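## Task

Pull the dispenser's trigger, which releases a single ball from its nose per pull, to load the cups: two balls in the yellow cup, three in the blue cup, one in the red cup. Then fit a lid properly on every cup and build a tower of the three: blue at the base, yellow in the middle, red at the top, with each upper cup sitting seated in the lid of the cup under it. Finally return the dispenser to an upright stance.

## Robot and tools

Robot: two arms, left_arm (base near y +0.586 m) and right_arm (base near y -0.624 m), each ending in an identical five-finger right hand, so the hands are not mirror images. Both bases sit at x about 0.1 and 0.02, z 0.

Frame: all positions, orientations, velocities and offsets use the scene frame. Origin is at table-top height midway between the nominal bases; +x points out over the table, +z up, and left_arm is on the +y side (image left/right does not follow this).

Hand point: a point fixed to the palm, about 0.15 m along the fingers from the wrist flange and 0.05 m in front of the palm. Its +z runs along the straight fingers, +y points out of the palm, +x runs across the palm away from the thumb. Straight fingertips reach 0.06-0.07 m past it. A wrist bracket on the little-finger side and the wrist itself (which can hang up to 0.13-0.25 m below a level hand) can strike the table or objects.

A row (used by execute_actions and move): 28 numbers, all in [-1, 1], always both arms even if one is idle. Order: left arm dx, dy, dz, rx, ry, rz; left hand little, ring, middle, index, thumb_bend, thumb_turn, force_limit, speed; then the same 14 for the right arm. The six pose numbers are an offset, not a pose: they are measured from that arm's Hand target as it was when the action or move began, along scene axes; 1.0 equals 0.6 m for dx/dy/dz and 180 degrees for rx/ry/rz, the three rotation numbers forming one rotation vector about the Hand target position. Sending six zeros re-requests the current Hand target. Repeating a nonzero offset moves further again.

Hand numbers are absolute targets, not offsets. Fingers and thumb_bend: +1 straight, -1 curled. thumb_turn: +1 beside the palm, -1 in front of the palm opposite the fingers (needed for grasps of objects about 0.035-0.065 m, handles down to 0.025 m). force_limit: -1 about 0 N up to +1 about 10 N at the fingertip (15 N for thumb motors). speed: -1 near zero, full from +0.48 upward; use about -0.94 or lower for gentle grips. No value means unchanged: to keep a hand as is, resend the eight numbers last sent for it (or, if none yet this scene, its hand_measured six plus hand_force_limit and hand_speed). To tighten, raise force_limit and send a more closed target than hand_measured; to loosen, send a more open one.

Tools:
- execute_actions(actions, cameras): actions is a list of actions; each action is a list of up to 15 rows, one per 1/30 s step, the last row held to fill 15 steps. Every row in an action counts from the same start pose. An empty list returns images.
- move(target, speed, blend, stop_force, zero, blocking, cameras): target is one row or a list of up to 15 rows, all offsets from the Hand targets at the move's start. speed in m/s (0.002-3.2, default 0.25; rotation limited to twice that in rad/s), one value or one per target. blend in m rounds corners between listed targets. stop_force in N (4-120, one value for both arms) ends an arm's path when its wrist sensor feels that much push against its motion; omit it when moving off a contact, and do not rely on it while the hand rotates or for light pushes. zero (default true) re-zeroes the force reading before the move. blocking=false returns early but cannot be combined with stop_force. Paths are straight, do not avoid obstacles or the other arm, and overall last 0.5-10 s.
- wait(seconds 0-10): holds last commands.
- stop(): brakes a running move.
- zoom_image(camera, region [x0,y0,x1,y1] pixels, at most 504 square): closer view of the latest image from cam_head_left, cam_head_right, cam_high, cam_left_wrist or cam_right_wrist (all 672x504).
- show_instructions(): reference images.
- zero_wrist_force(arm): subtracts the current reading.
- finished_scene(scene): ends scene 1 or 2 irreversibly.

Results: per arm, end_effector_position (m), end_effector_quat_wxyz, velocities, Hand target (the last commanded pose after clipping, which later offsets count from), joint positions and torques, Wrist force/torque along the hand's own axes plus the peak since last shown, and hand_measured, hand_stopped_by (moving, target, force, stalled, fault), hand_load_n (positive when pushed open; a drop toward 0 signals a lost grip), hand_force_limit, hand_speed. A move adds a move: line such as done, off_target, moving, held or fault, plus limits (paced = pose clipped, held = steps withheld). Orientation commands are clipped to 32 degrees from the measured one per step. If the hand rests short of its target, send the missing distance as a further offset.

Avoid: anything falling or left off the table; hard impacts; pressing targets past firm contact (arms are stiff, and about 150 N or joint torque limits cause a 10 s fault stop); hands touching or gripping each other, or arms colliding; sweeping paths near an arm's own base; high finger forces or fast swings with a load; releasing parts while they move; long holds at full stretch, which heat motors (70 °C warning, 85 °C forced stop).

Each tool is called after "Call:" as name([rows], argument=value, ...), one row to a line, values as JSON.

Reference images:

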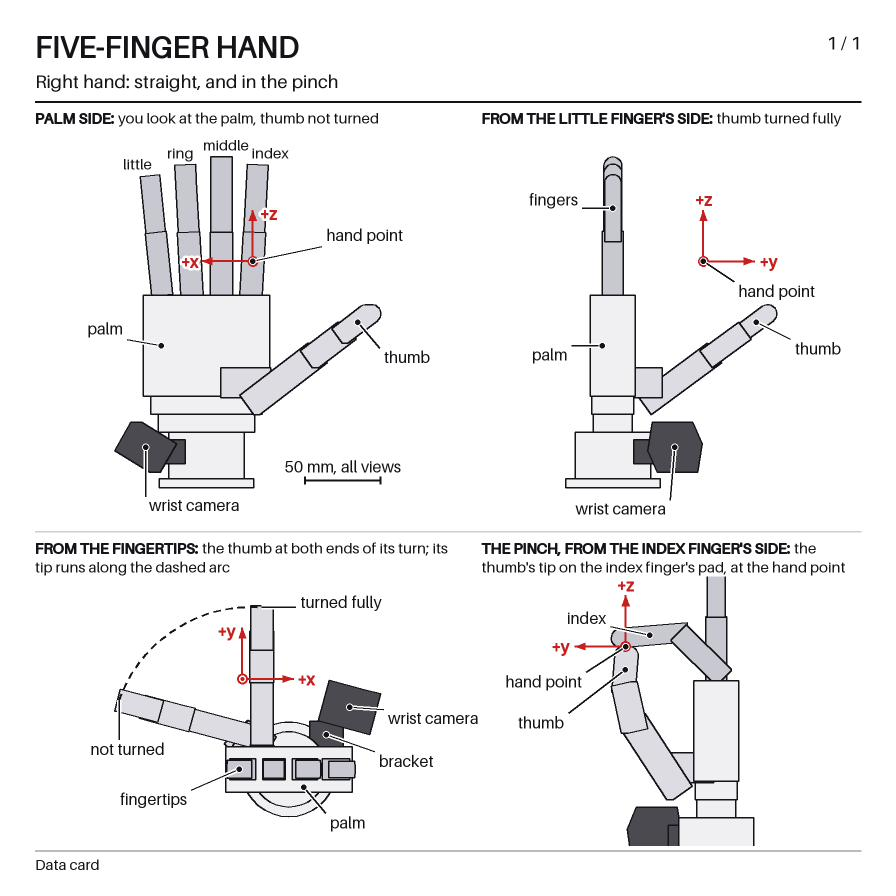

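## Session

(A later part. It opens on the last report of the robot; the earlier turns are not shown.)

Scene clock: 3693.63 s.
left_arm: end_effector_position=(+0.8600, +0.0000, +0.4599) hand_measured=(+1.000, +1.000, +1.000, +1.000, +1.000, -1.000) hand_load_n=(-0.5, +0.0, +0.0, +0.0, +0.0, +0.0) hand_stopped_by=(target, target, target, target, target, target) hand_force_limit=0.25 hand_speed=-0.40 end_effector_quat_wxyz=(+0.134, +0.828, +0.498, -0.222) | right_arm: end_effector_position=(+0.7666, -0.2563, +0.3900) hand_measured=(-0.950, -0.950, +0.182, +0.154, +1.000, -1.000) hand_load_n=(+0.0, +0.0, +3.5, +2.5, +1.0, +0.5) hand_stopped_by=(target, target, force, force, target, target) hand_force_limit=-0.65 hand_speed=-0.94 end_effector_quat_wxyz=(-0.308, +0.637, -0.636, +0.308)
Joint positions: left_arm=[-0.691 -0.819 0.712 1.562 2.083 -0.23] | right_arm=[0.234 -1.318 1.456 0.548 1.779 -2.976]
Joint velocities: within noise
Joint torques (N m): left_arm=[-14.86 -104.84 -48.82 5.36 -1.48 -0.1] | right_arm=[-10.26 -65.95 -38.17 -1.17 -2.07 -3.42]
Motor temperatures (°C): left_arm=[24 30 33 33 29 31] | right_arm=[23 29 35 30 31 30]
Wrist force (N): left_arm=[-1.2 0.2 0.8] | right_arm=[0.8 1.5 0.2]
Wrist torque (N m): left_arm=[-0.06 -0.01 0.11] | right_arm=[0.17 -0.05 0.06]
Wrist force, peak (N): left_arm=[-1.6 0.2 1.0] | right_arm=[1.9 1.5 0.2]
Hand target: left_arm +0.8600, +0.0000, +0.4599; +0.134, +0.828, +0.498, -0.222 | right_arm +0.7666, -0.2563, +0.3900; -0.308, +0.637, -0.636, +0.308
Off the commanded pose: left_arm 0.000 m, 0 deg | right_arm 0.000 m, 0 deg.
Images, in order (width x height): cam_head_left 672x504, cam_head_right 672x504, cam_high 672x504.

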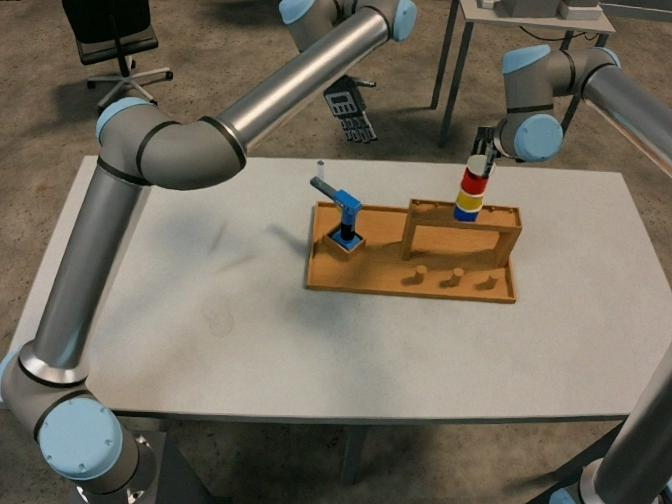

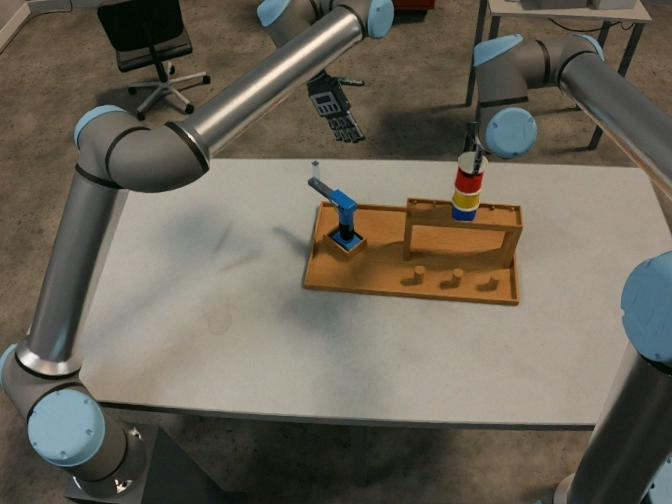

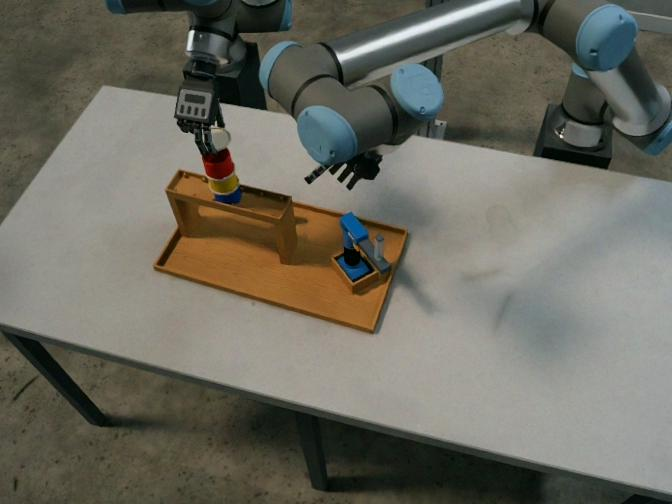

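Call:
move(target=[0,0,0,0,0,0,1,1,1,1,1,-1,0.25,-0.4,0.0142,0.0017,-0.025,0,0,0,-0.95,-0.95,0.1,0.05,1,-1,-0.65,-0.94], speed=0.04, cameras=["all"])

Call:
zoom_image(camera="cam_left_wrist", region=[280, 220, 400, 330])

Call:
zoom_image(camera="cam_head_left", region=[445, 140, 505, 230])

Call:
zoom_image(camera="cam_head_right", region=[440, 140, 500, 230])

Call:
zoom_image(camera="cam_high", region=[180, 110, 260, 220])

Call:
zoom_image(camera="cam_right_wrist", region=[300, 60, 660, 400])

Scene clock: 3744.40 s.
left_arm: end_effector_position=(+0.8600, +0.0000, +0.4599) hand_measured=(+1.000, +1.000, +1.000, +1.000, +1.000, -1.000) hand_load_n=(+0.0, +0.0, +0.0, +0.0, +0.0, +0.0) hand_stopped_by=(target, target, target, target, target, target) hand_force_limit=0.25 hand_speed=-0.40 end_effector_quat_wxyz=(+0.134, +0.828, +0.498, -0.222) | right_arm: end_effector_position=(+0.7751, -0.2553, +0.3751) hand_measured=(-0.950, -0.950, +0.182, +0.154, +1.000, -1.000) hand_load_n=(+0.0, +0.5, +3.5, +2.5, +1.0, +0.0) hand_stopped_by=(target, target, force, force, target, target) hand_force_limit=-0.65 hand_speed=-0.94 end_effector_quat_wxyz=(-0.308, +0.637, -0.636, +0.308)
Joint positions: left_arm=[-0.691 -0.819 0.712 1.562 2.083 -0.23] | right_arm=[0.232 -1.301 1.461 0.527 1.777 -2.977]
Joint torques (N m): left_arm=[-13.84 -101.39 -49.22 5.88 -1.09 -0.02] | right_arm=[-12.39 -56.72 -35.94 -1.49 -1.99 -4.24]
Wrist force (N): left_arm=[-1.3 0.1 0.7] | right_arm=[1.2 1.0 -0.3]
Wrist torque (N m): left_arm=[-0.07 0.01 0.10] | right_arm=[0.11 -0.09 0.04]
Wrist force, peak (N): left_arm=[-1.8 0.3 0.7] | right_arm=[1.9 1.4 -0.4]
Hand target: left_arm +0.8600, +0.0000, +0.4599; +0.134, +0.828, +0.498, -0.222 | right_arm +0.7751, -0.2553, +0.3750; -0.308, +0.637, -0.636, +0.308
Off the commanded pose: left_arm 0.000 m, 0 deg | right_arm 0.000 m, 0 deg.
move: done
camera_calibration:
cam_left_wrist: T_world_to_cam=[[0.94972, -0.288606, -0.121404, -0.761409], [-0.0409067, -0.498798, 0.865752, -0.361113], [-0.310417, -0.817256, -0.485524, 0.605047], [0, 0, 0, 1]] pos_world=[0.896171, 0.0946082, 0.513961]
cam_right_wrist: T_world_to_cam=[[-0.558098, -0.260103, -0.787955, 0.668776], [-0.565404, 0.814233, 0.131691, 0.592106], [0.607326, 0.519009, -0.601486, 0.00375167], [0, 0, 0, 1]] pos_world=[0.705744, -0.310109, 0.451247]

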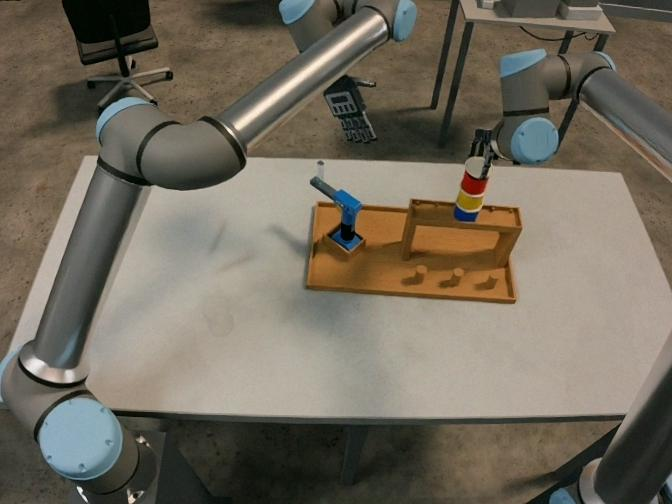

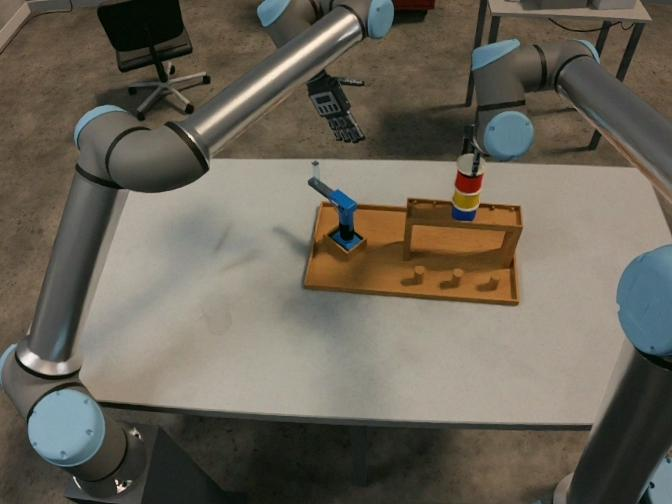

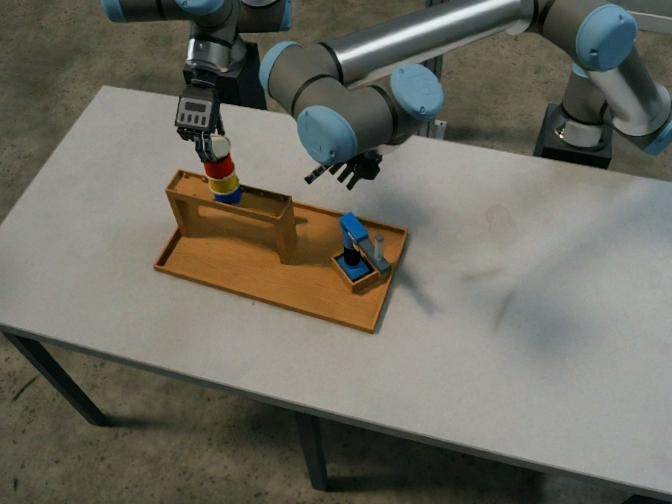

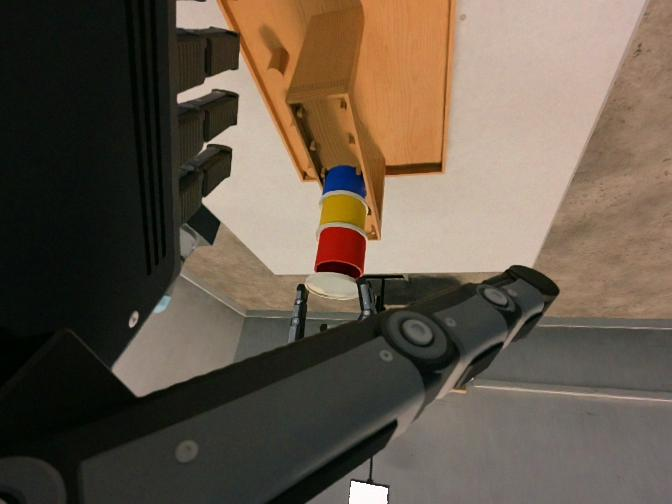

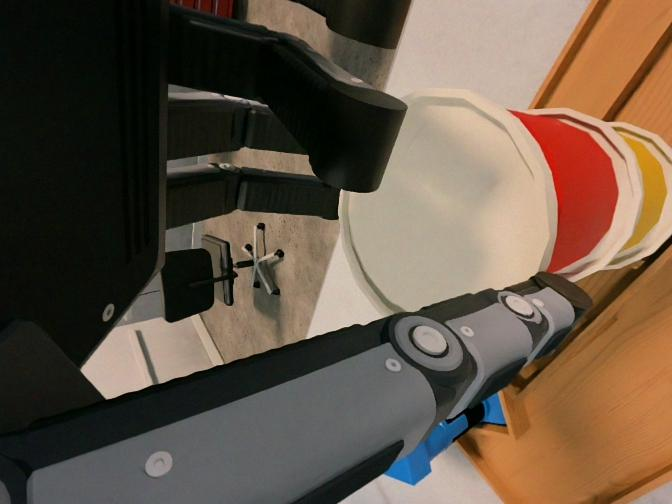

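Scaled by 4.200 from the camera's 672x504 image, which has a finer 960x720 frame.

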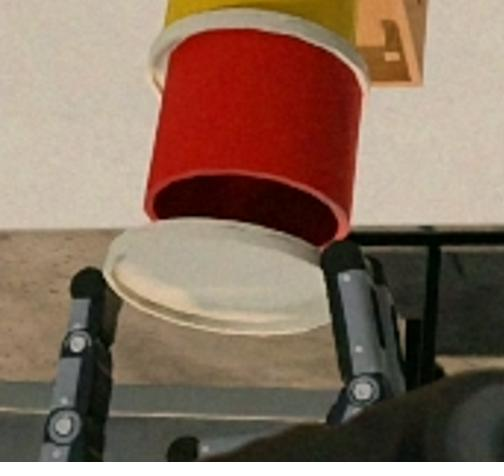

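Scaled by 5.600 from the camera's 672x504 image, which has a finer 960x720 frame.

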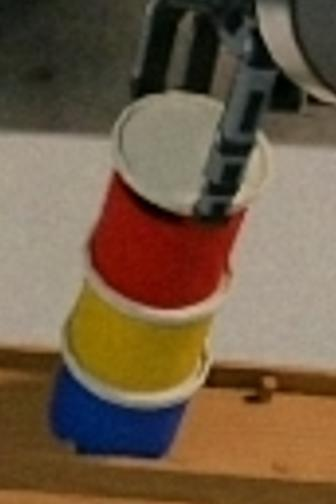

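Scaled by 5.600 from the camera's 672x504 image, which has a finer 960x720 frame.

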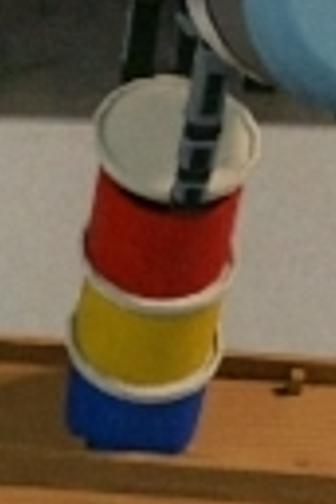

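Scaled by 4.582 from the camera's 672x504 image, which has a finer 960x720 frame.

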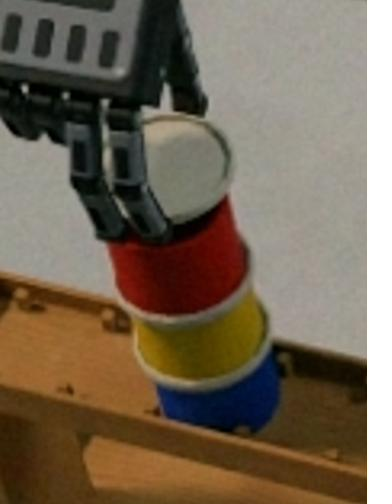

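Scaled by 1.400 from the camera's 672x504 image, which has a finer 960x720 frame.

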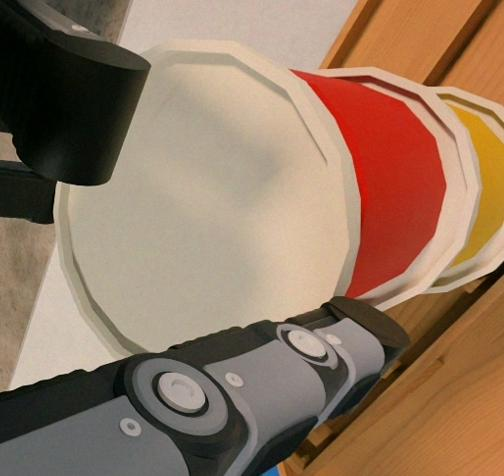

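Call:
move(target=[0,0,0,0,0,0,1,1,1,1,1,-1,0.25,-0.4,0.0033,0,-0.0133,0,0,0,-0.95,-0.95,0.1,0.05,1,-1,-0.65,-0.94], speed=0.01, stop_force=4, cameras=["all"])

Call:
zoom_image(camera="cam_left_wrist", region=[280, 220, 400, 330])

Call:
zoom_image(camera="cam_head_left", region=[445, 140, 505, 230])

Call:
zoom_image(camera="cam_head_right", region=[440, 140, 500, 230])

Call:
zoom_image(camera="cam_high", region=[180, 110, 260, 220])

Scene clock: 3758.57 s.
left_arm: end_effector_position=(+0.8600, +0.0000, +0.4599) hand_measured=(+1.000, +1.000, +1.000, +1.000, +1.000, -1.000) hand_load_n=(+0.0, +0.0, +0.0, +0.0, +0.0, +0.0) hand_stopped_by=(target, target, target, target, target, target) hand_force_limit=0.25 hand_speed=-0.40 end_effector_quat_wxyz=(+0.134, +0.828, +0.498, -0.222) | right_arm: end_effector_position=(+0.7771, -0.2553, +0.3670) hand_measured=(-0.950, -0.950, +0.182, +0.154, +1.000, -1.000) hand_load_n=(+0.0, +0.0, +3.5, +2.5, +1.0, +0.0) hand_stopped_by=(target, target, force, force, target, target) hand_force_limit=-0.65 hand_speed=-0.94 end_effector_quat_wxyz=(-0.308, +0.637, -0.636, +0.308)
Joint positions: left_arm=[-0.691 -0.819 0.712 1.562 2.083 -0.23] | right_arm=[0.231 -1.296 1.468 0.514 1.777 -2.978]
Joint torques (N m): left_arm=[-12.86 -90.23 -50.52 5.49 -1.23 2.34] | right_arm=[-15.58 -55.49 -35.99 -1.86 -2.22 -3.63]
Wrist force (N): left_arm=[-1.2 0.4 0.7] | right_arm=[1.2 1.1 -0.6]
Wrist torque (N m): left_arm=[-0.02 -0.01 0.11] | right_arm=[0.16 -0.07 0.04]
Wrist force, peak (N): left_arm=[-1.6 0.2 1.0] | right_arm=[1.7 1.3 -0.6]
Hand target: left_arm +0.8600, +0.0000, +0.4599; +0.134, +0.828, +0.498, -0.222 | right_arm +0.7771, -0.2553, +0.3670; -0.308, +0.637, -0.636, +0.308
Off the commanded pose: left_arm 0.000 m, 0 deg | right_arm 0.000 m, 0 deg.
move: done
camera_calibration:
cam_left_wrist: T_world_to_cam=[[0.94972, -0.288606, -0.121404, -0.761409], [-0.0409067, -0.498798, 0.865752, -0.361113], [-0.310417, -0.817256, -0.485524, 0.605047], [0, 0, 0, 1]] pos_world=[0.896171, 0.0946082, 0.513961]
cam_right_wrist: T_world_to_cam=[[-0.558098, -0.260103, -0.787955, 0.66351], [-0.565404, 0.814233, 0.131691, 0.594304], [0.607326, 0.519009, -0.601486, -0.00233501], [0, 0, 0, 1]] pos_world=[0.707744, -0.310109, 0.443147]

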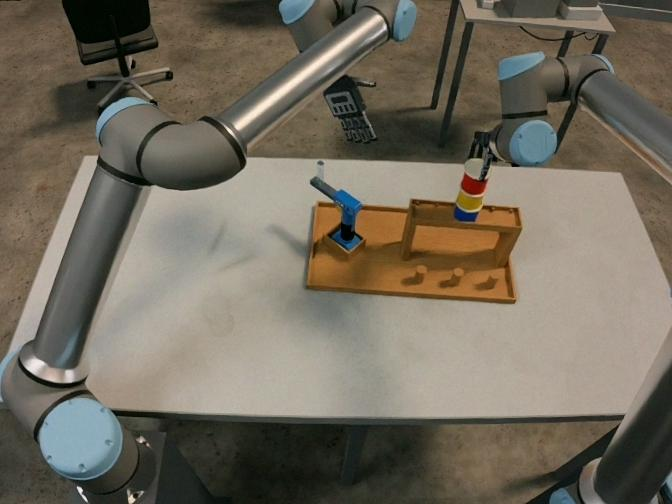

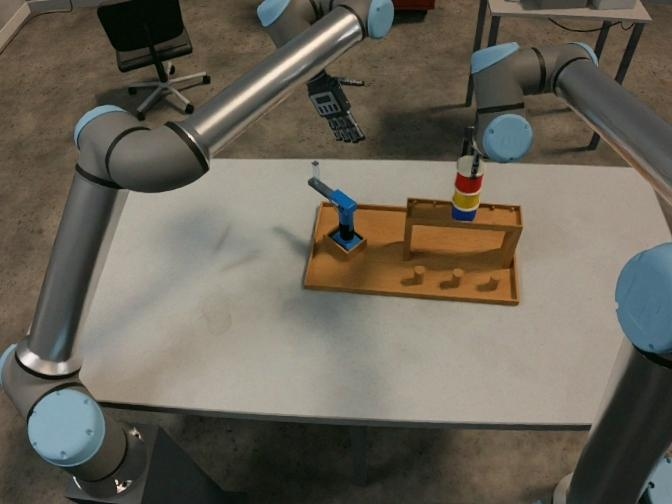

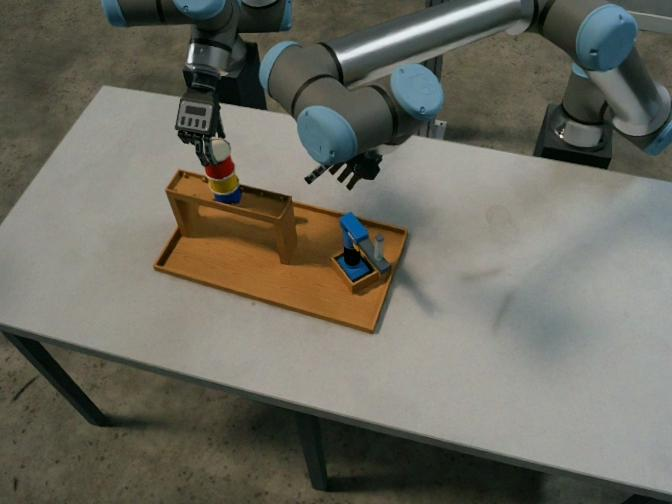

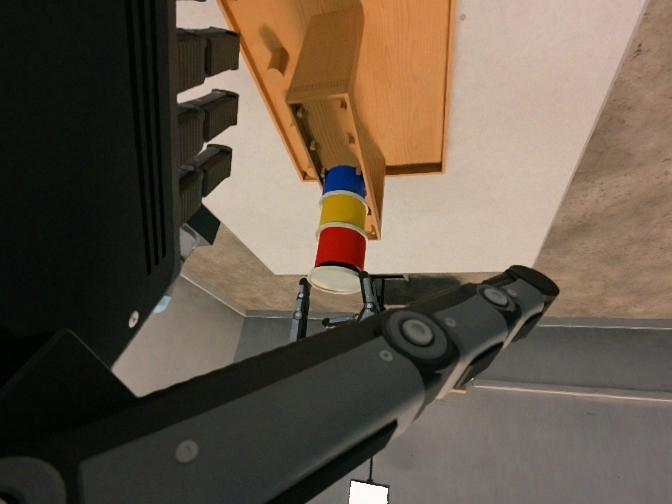

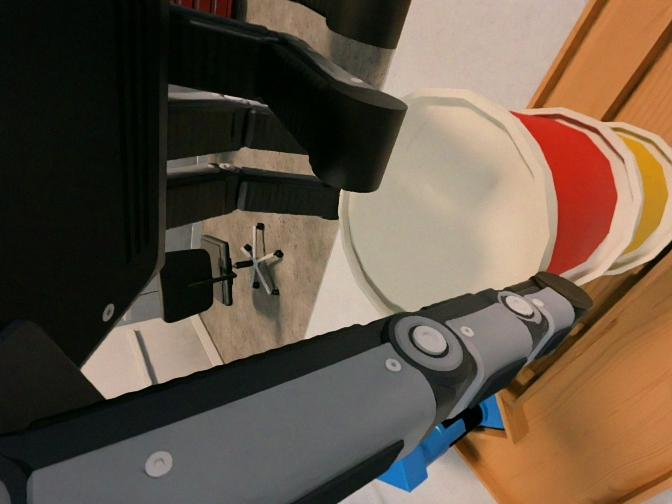

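Scaled by 4.200 from the camera's 672x504 image, which has a finer 960x720 frame.

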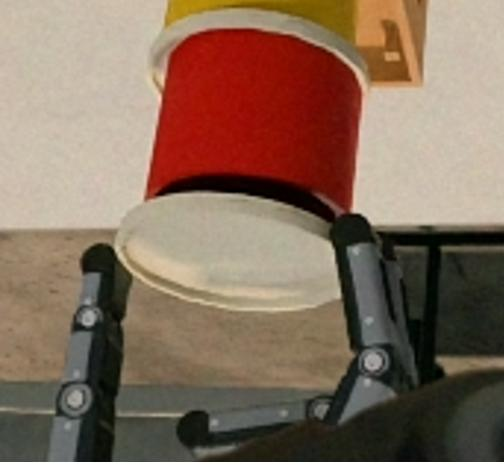

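Scaled by 5.600 from the camera's 672x504 image, which has a finer 960x720 frame.

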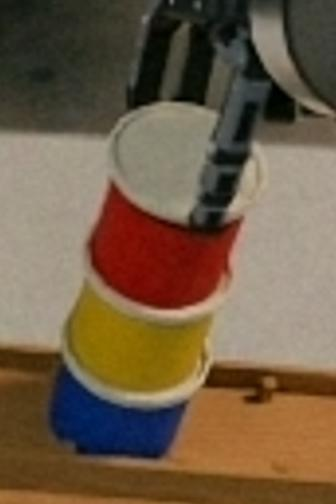

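Scaled by 5.600 from the camera's 672x504 image, which has a finer 960x720 frame.

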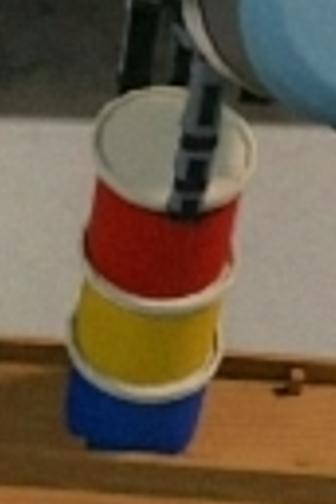

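Scaled by 4.582 from the camera's 672x504 image, which has a finer 960x720 frame.

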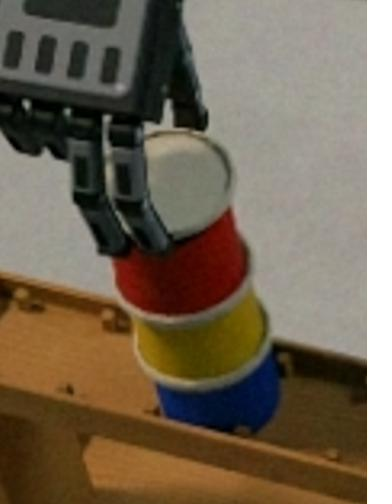

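Call:
move(target=[0,0,0,0,0,0,1,1,1,1,1,-1,0.25,-0.4,0,0.0017,0,0,0,0,-0.95,-0.95,0.1,0.05,1,-1,-0.65,-0.94], speed=0.02)

Call:
move(target=[0,0,0,0,0,0,1,1,1,1,1,-1,0.25,-0.4,0,0,-0.03,0,0,0,-0.95,-0.95,0.1,0.05,1,-1,-0.65,-0.94], speed=0.008, stop_force=4, cameras=["all"])

Call:
zoom_image(camera="cam_left_wrist", region=[280, 220, 400, 330])

Call:
zoom_image(camera="cam_head_left", region=[445, 140, 505, 230])

Call:
zoom_image(camera="cam_head_right", region=[440, 140, 500, 230])

Call:
zoom_image(camera="cam_high", region=[180, 110, 260, 220])

Scene clock: 3775.23 s.
left_arm: end_effector_position=(+0.8600, +0.0000, +0.4599) hand_measured=(+1.000, +1.000, +1.000, +1.000, +1.000, -1.000) hand_load_n=(+0.0, +0.0, +0.0, +0.0, +0.0, -0.5) hand_stopped_by=(target, target, target, target, target, target) hand_force_limit=0.25 hand_speed=-0.40 end_effector_quat_wxyz=(+0.134, +0.828, +0.498, -0.222) | right_arm: end_effector_position=(+0.7771, -0.2543, +0.3670) hand_measured=(-0.950, -0.950, +0.182, +0.154, +1.000, -1.000) hand_load_n=(+0.0, +0.0, +3.5, +3.0, +1.5, +0.0) hand_stopped_by=(target, target, force, force, target, target) hand_force_limit=-0.65 hand_speed=-0.94 end_effector_quat_wxyz=(-0.308, +0.637, -0.636, +0.309)
Joint positions: left_arm=[-0.691 -0.819 0.712 1.562 2.083 -0.23] | right_arm=[0.232 -1.295 1.467 0.514 1.778 -2.977]
Joint torques (N m): left_arm=[-9.64 -92.8 -50.56 5.96 -1.24 2.27] | right_arm=[9.77 -54.48 -51.34 3.84 2.78 3.42]
Wrist force (N): left_arm=[-1.4 0.4 0.7] | right_arm=[1.7 1.0 0.0]
Wrist torque (N m): left_arm=[-0.03 0.04 0.09] | right_arm=[0.11 -0.16 -0.14]
Wrist force, peak (N): left_arm=[-1.6 0.2 1.0] | right_arm=[2.0 1.1 -0.2]
Hand target: left_arm +0.8600, +0.0000, +0.4599; +0.134, +0.828, +0.498, -0.222 | right_arm +0.7771, -0.2543, +0.3670; -0.308, +0.637, -0.636, +0.308
Off the commanded pose: left_arm 0.000 m, 0 deg | right_arm 0.000 m, 0 deg.
move: done

Scene clock: 3777.43 s.
left_arm: end_effector_position=(+0.8600, +0.0000, +0.4599) hand_measured=(+1.000, +1.000, +1.000, +1.000, +1.000, -1.000) hand_load_n=(+0.0, +0.0, +0.0, +0.0, +0.0, +0.0) hand_stopped_by=(target, target, target, target, target, target) hand_force_limit=0.25 hand_speed=-0.40 end_effector_quat_wxyz=(+0.134, +0.828, +0.498, -0.222) | right_arm: end_effector_position=(+0.7771, -0.2543, +0.3590) hand_measured=(-0.950, -0.950, +0.182, +0.154, +1.000, -1.000) hand_load_n=(+0.5, +0.0, +3.5, +3.0, +1.0, -0.5) hand_stopped_by=(target, target, force, force, target, target) hand_force_limit=-0.65 hand_speed=-0.94 end_effector_quat_wxyz=(-0.308, +0.637, -0.636, +0.309)
Joint positions: left_arm=[-0.691 -0.819 0.712 1.562 2.083 -0.23] | right_arm=[0.232 -1.293 1.478 0.501 1.778 -2.977]
Joint torques (N m): left_arm=[-8.66 -92.74 -51.9 5.83 -1.01 1.9] | right_arm=[10.74 -70.01 -48.65 3.98 0.02 3.03]
Wrist force (N): left_arm=[-1.1 0.2 0.9] | right_arm=[2.4 -1.3 -1.6]
Wrist torque (N m): left_arm=[-0.06 -0.03 0.11] | right_arm=[0.03 -0.14 -0.17]
Wrist force, peak (N): left_arm=[-1.3 0.1 1.0] | right_arm=[2.7 -3.9 -3.5]
Hand target: left_arm +0.8600, +0.0000, +0.4599; +0.134, +0.828, +0.498, -0.222 | right_arm +0.7771, -0.2543, +0.3590; -0.308, +0.637, -0.636, +0.309 (not the last commanded pose)
Off the commanded pose: left_arm 0.000 m, 0 deg | right_arm 0.010 m, 0 deg.
move: contact (right_arm)
camera_calibration:
cam_left_wrist: T_world_to_cam=[[0.94972, -0.288606, -0.121404, -0.761409], [-0.0409067, -0.498798, 0.865752, -0.361113], [-0.310417, -0.817256, -0.485524, 0.605047], [0, 0, 0, 1]] pos_world=[0.896171, 0.0946082, 0.513961]
cam_right_wrist: T_world_to_cam=[[-0.558064, -0.260075, -0.787989, 0.657465], [-0.56537, 0.814262, 0.131657, 0.594543], [0.607389, 0.518978, -0.601449, -0.00773632], [0, 0, 0, 1]] pos_world=[0.707743, -0.309109, 0.435147]

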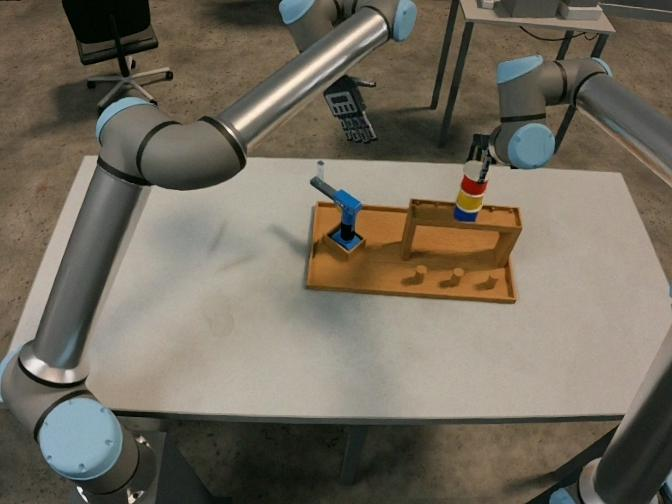

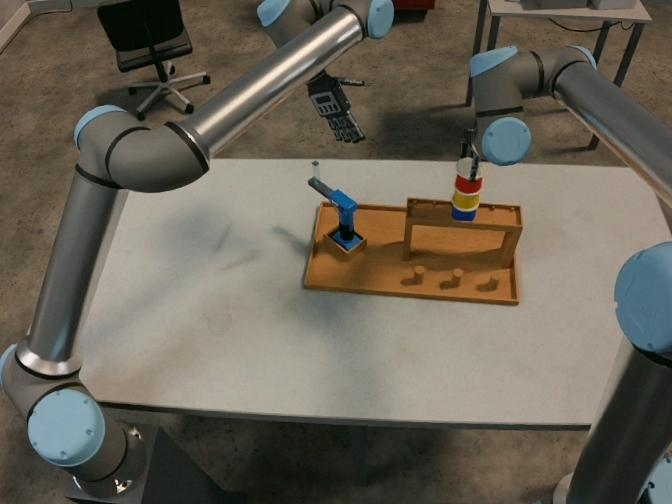

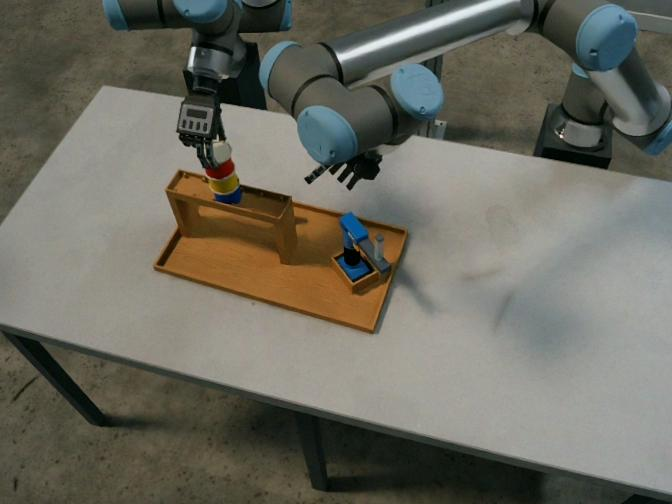

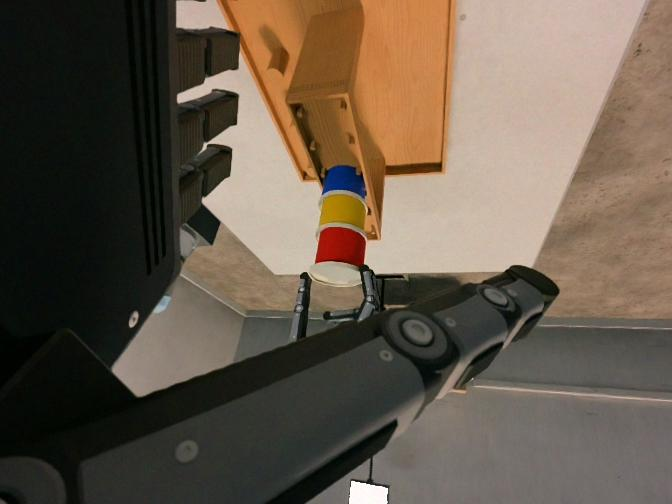

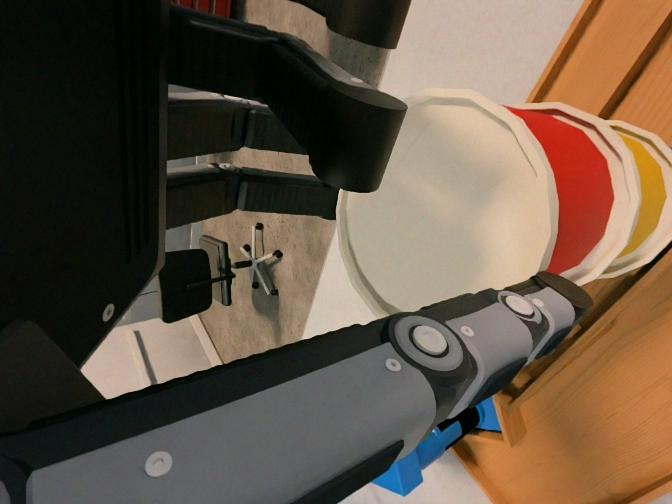

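Scaled by 4.200 from the camera's 672x504 image, which has a finer 960x720 frame.

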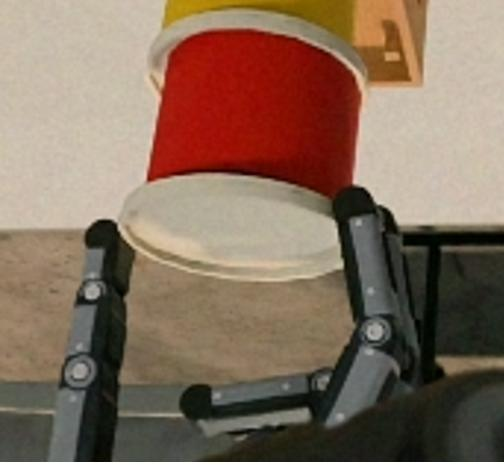

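Scaled by 5.600 from the camera's 672x504 image, which has a finer 960x720 frame.

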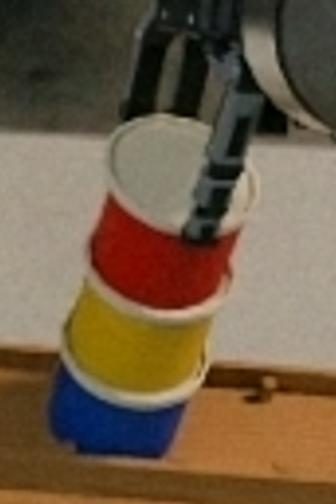

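Scaled by 5.600 from the camera's 672x504 image, which has a finer 960x720 frame.

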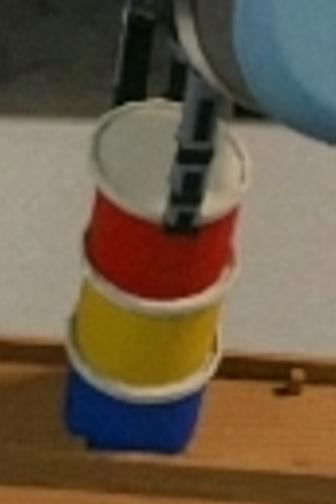

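Scaled by 4.582 from the camera's 672x504 image, which has a finer 960x720 frame.

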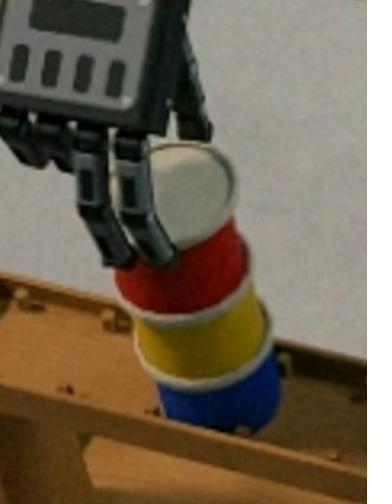

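Call:
move([
  [0,0,0,0,0,0,1,1,1,1,1,-1,0.25,-0.4,0,0,0.006,0,0,0,-0.95,-0.95,0.1,0.05,1,-1,-0.65,-0.94],
  [0,0,0,0,0,0,1,1,1,1,1,-1,0.25,-0.4,0.003,0.0015,0.006,0,0,0,-0.95,-0.95,0.1,0.05,1,-1,-0.65,-0.94],
], speed=0.02)

Call:
move(target=[0,0,0,0,0,0,1,1,1,1,1,-1,0.25,-0.4,0,0,-0.03,0,0,0,-0.95,-0.95,0.1,0.05,1,-1,-0.65,-0.94], speed=0.006, stop_force=4, cameras=["all"])

Call:
zoom_image(camera="cam_left_wrist", region=[290, 170, 390, 300])

Call:
zoom_image(camera="cam_head_left", region=[450, 150, 500, 220])

Call:
zoom_image(camera="cam_head_right", region=[445, 150, 495, 220])

Call:
zoom_image(camera="cam_right_wrist", region=[320, 60, 672, 340])

Scene clock: 3827.13 s.
left_arm: end_effector_position=(+0.8600, +0.0000, +0.4599) hand_measured=(+1.000, +1.000, +1.000, +1.000, +1.000, -1.000) hand_load_n=(+0.0, +0.0, +0.0, +0.0, +0.0, +0.0) hand_stopped_by=(target, target, target, target, target, target) hand_force_limit=0.25 hand_speed=-0.40 end_effector_quat_wxyz=(+0.134, +0.828, +0.498, -0.222) | right_arm: end_effector_position=(+0.7789, -0.2535, +0.3627) hand_measured=(-0.950, -0.950, +0.182, +0.154, +1.000, -1.000) hand_load_n=(-0.5, +0.0, +4.0, +3.0, +1.0, +0.0) hand_stopped_by=(target, target, force, force, target, target) hand_force_limit=-0.65 hand_speed=-0.94 end_effector_quat_wxyz=(-0.308, +0.637, -0.636, +0.309)
Joint positions: left_arm=[-0.691 -0.819 0.712 1.562 2.083 -0.23] | right_arm=[0.233 -1.291 1.469 0.508 1.778 -2.976]
Joint torques (N m): left_arm=[0.23 -92.94 -49.15 5.62 -1.87 1.87] | right_arm=[12.43 -49.13 -50.72 3.85 2.73 3.63]
Wrist force (N): left_arm=[-1.2 0.4 0.7] | right_arm=[1.0 1.0 -0.1]
Wrist torque (N m): left_arm=[-0.02 0.00 0.11] | right_arm=[0.11 -0.05 -0.18]
Wrist force, peak (N): left_arm=[-1.6 0.3 1.1] | right_arm=[2.3 -1.7 -2.2]
Hand target: left_arm +0.8600, +0.0000, +0.4599; +0.134, +0.828, +0.498, -0.222 | right_arm +0.7789, -0.2534, +0.3626; -0.308, +0.637, -0.636, +0.309
Off the commanded pose: left_arm 0.000 m, 0 deg | right_arm 0.000 m, 0 deg.
move: done

Scene clock: 3829.10 s.
left_arm: end_effector_position=(+0.8600, +0.0000, +0.4599) hand_measured=(+1.000, +1.000, +1.000, +1.000, +1.000, -1.000) hand_load_n=(+0.0, +0.0, +0.0, +0.0, +0.0, +0.0) hand_stopped_by=(target, target, target, target, target, target) hand_force_limit=0.25 hand_speed=-0.40 end_effector_quat_wxyz=(+0.134, +0.828, +0.498, -0.222) | right_arm: end_effector_position=(+0.7789, -0.2534, +0.3579) hand_measured=(-0.950, -0.950, +0.182, +0.154, +1.000, -1.000) hand_load_n=(+0.0, +0.0, +1.5, +4.0, +1.0, -1.0) hand_stopped_by=(target, target, force, force, target, target) hand_force_limit=-0.65 hand_speed=-0.94 end_effector_quat_wxyz=(-0.308, +0.637, -0.636, +0.309)
Joint positions: left_arm=[-0.691 -0.819 0.712 1.562 2.083 -0.23] | right_arm=[0.233 -1.289 1.475 0.5 1.778 -2.976]
Joint torques (N m): left_arm=[2.92 -93.23 -48.46 5.45 -1.84 1.86] | right_arm=[11.28 -70.05 -47.79 4.14 2.1 3.07]
Wrist force (N): left_arm=[-1.0 0.1 0.6] | right_arm=[2.3 -1.3 -2.3]
Wrist torque (N m): left_arm=[-0.06 -0.02 0.11] | right_arm=[0.06 -0.11 -0.18]
Wrist force, peak (N): left_arm=[-1.5 0.1 0.9] | right_arm=[2.7 -3.1 -3.5]
Hand target: left_arm +0.8600, +0.0000, +0.4599; +0.134, +0.828, +0.498, -0.222 | right_arm +0.7789, -0.2534, +0.3579; -0.308, +0.637, -0.636, +0.309 (not the last commanded pose)
Off the commanded pose: left_arm 0.000 m, 0 deg | right_arm 0.013 m, 0 deg.
move: contact (right_arm)
camera_calibration:
cam_left_wrist: T_world_to_cam=[[0.94972, -0.288606, -0.121404, -0.761409], [-0.0409067, -0.498798, 0.865752, -0.361113], [-0.310417, -0.817256, -0.485524, 0.605047], [0, 0, 0, 1]] pos_world=[0.896171, 0.0946082, 0.513961]
cam_right_wrist: T_world_to_cam=[[-0.558064, -0.260075, -0.787989, 0.657837], [-0.56537, 0.814262, 0.131657, 0.594972], [0.607389, 0.518978, -0.601449, -0.00995829], [0, 0, 0, 1]] pos_world=[0.709543, -0.308209, 0.434047]

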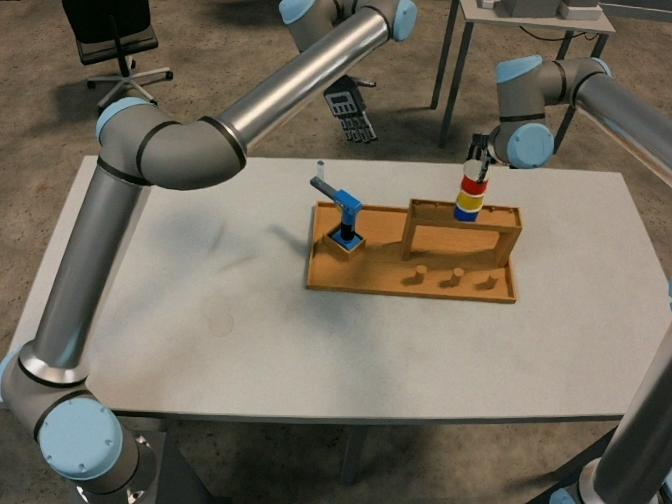

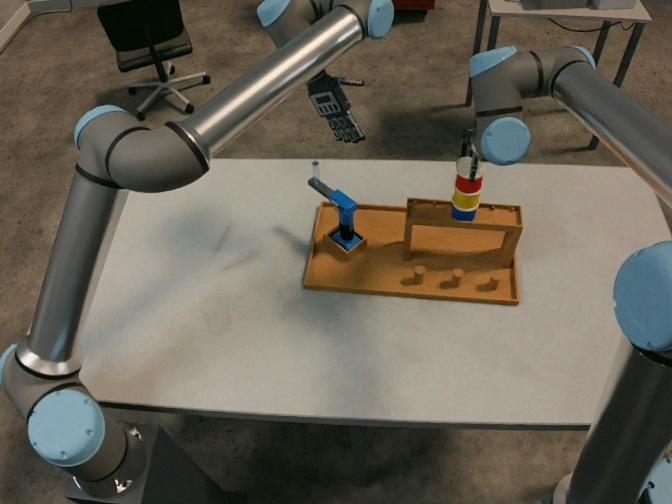

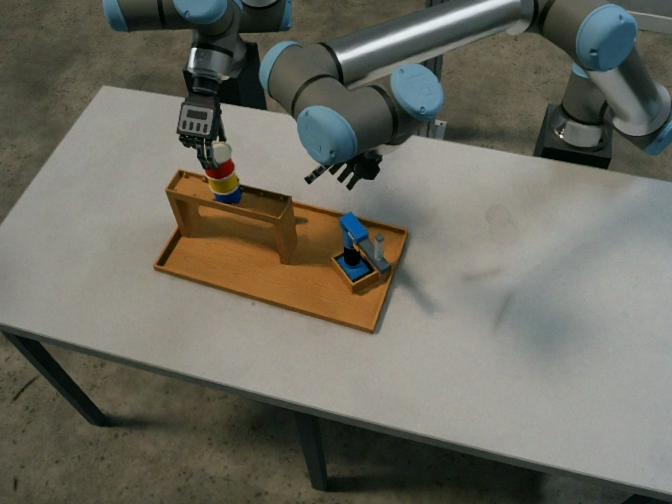

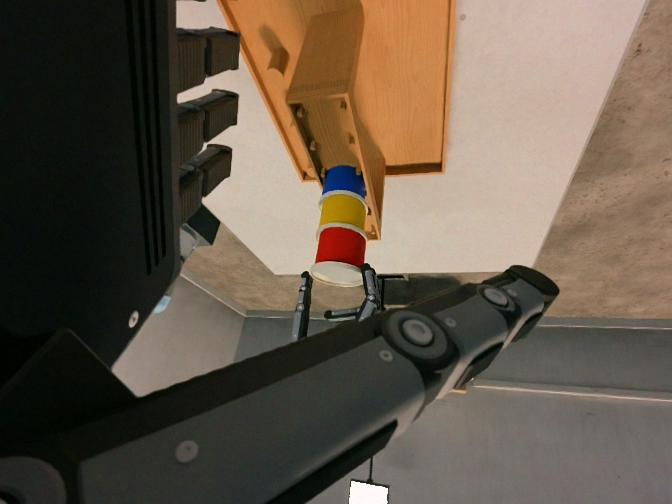

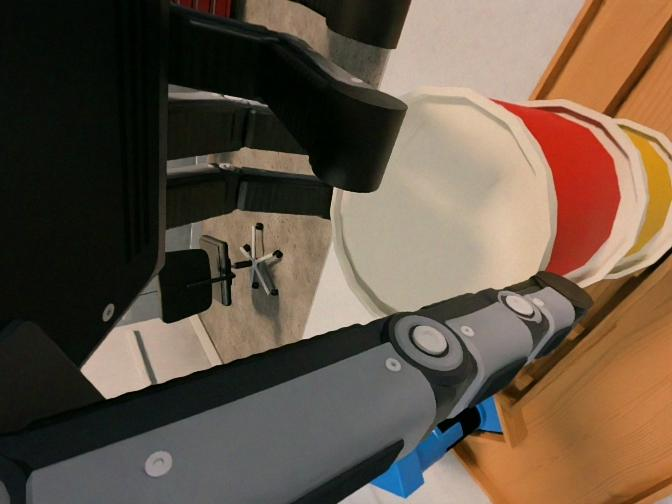

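Scaled by 3.877 from the camera's 672x504 image, which has a finer 960x720 frame.

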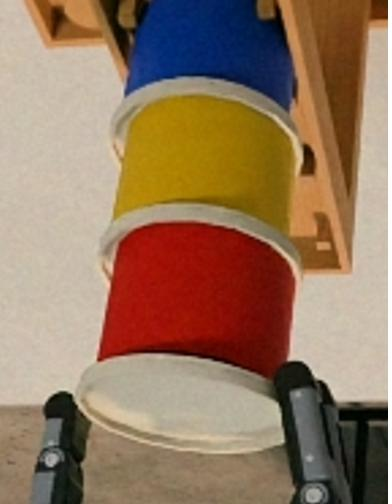

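Scaled by 7.200 from the camera's 672x504 image, which has a finer 960x720 frame.

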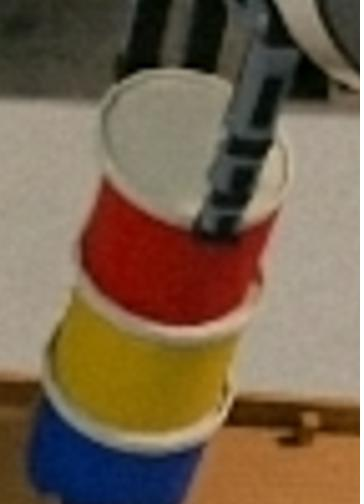

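Scaled by 7.200 from the camera's 672x504 image, which has a finer 960x720 frame.

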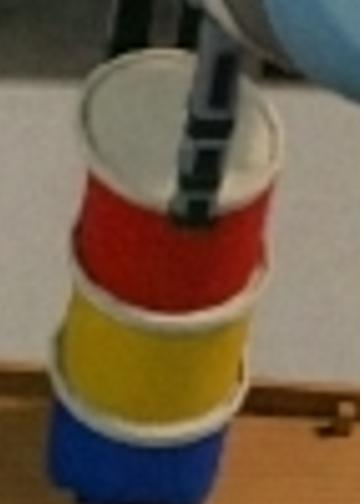

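Scaled by 1.432 from the camera's 672x504 image, which has a finer 960x720 frame.

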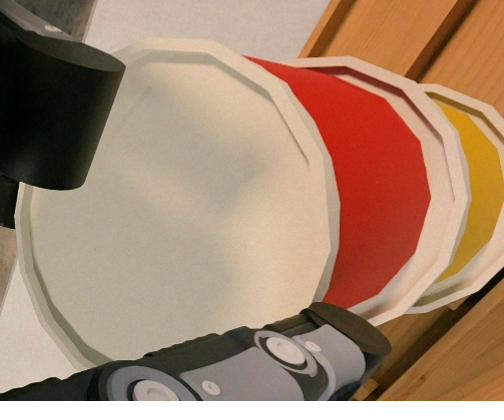

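Call:
zoom_image(camera="cam_left_wrist", region=[300, 240, 380, 300])

Call:
zoom_image(camera="cam_left_wrist", region=[300, 205, 380, 265])

Call:
zoom_image(camera="cam_high", region=[190, 120, 250, 210])

Scaled by 6.300 from the camera's 672x504 image, which has a finer 960x720 frame.

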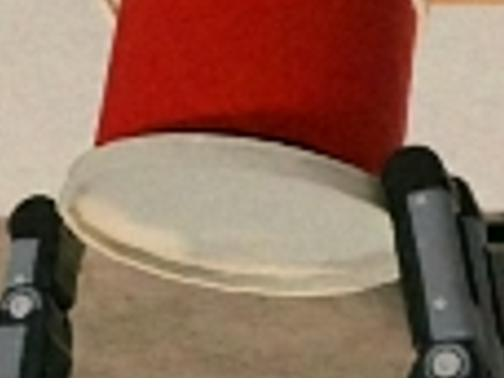

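Scaled by 6.300 from the camera's 672x504 image, which has a finer 960x720 frame.

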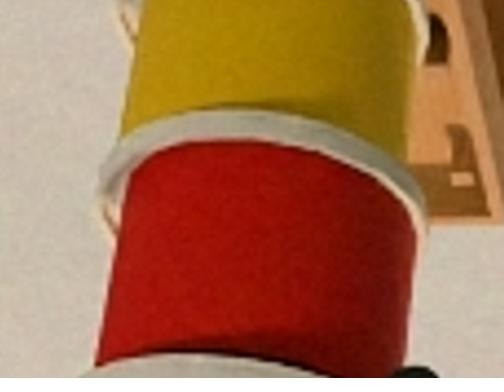

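Scaled by 5.600 from the camera's 672x504 image, which has a finer 960x720 frame.

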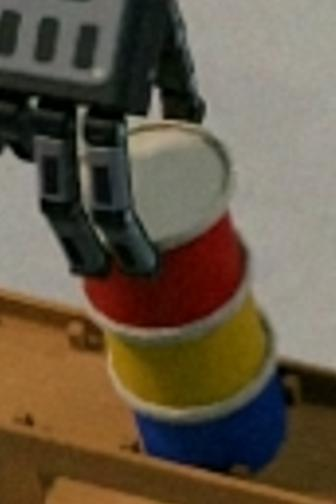

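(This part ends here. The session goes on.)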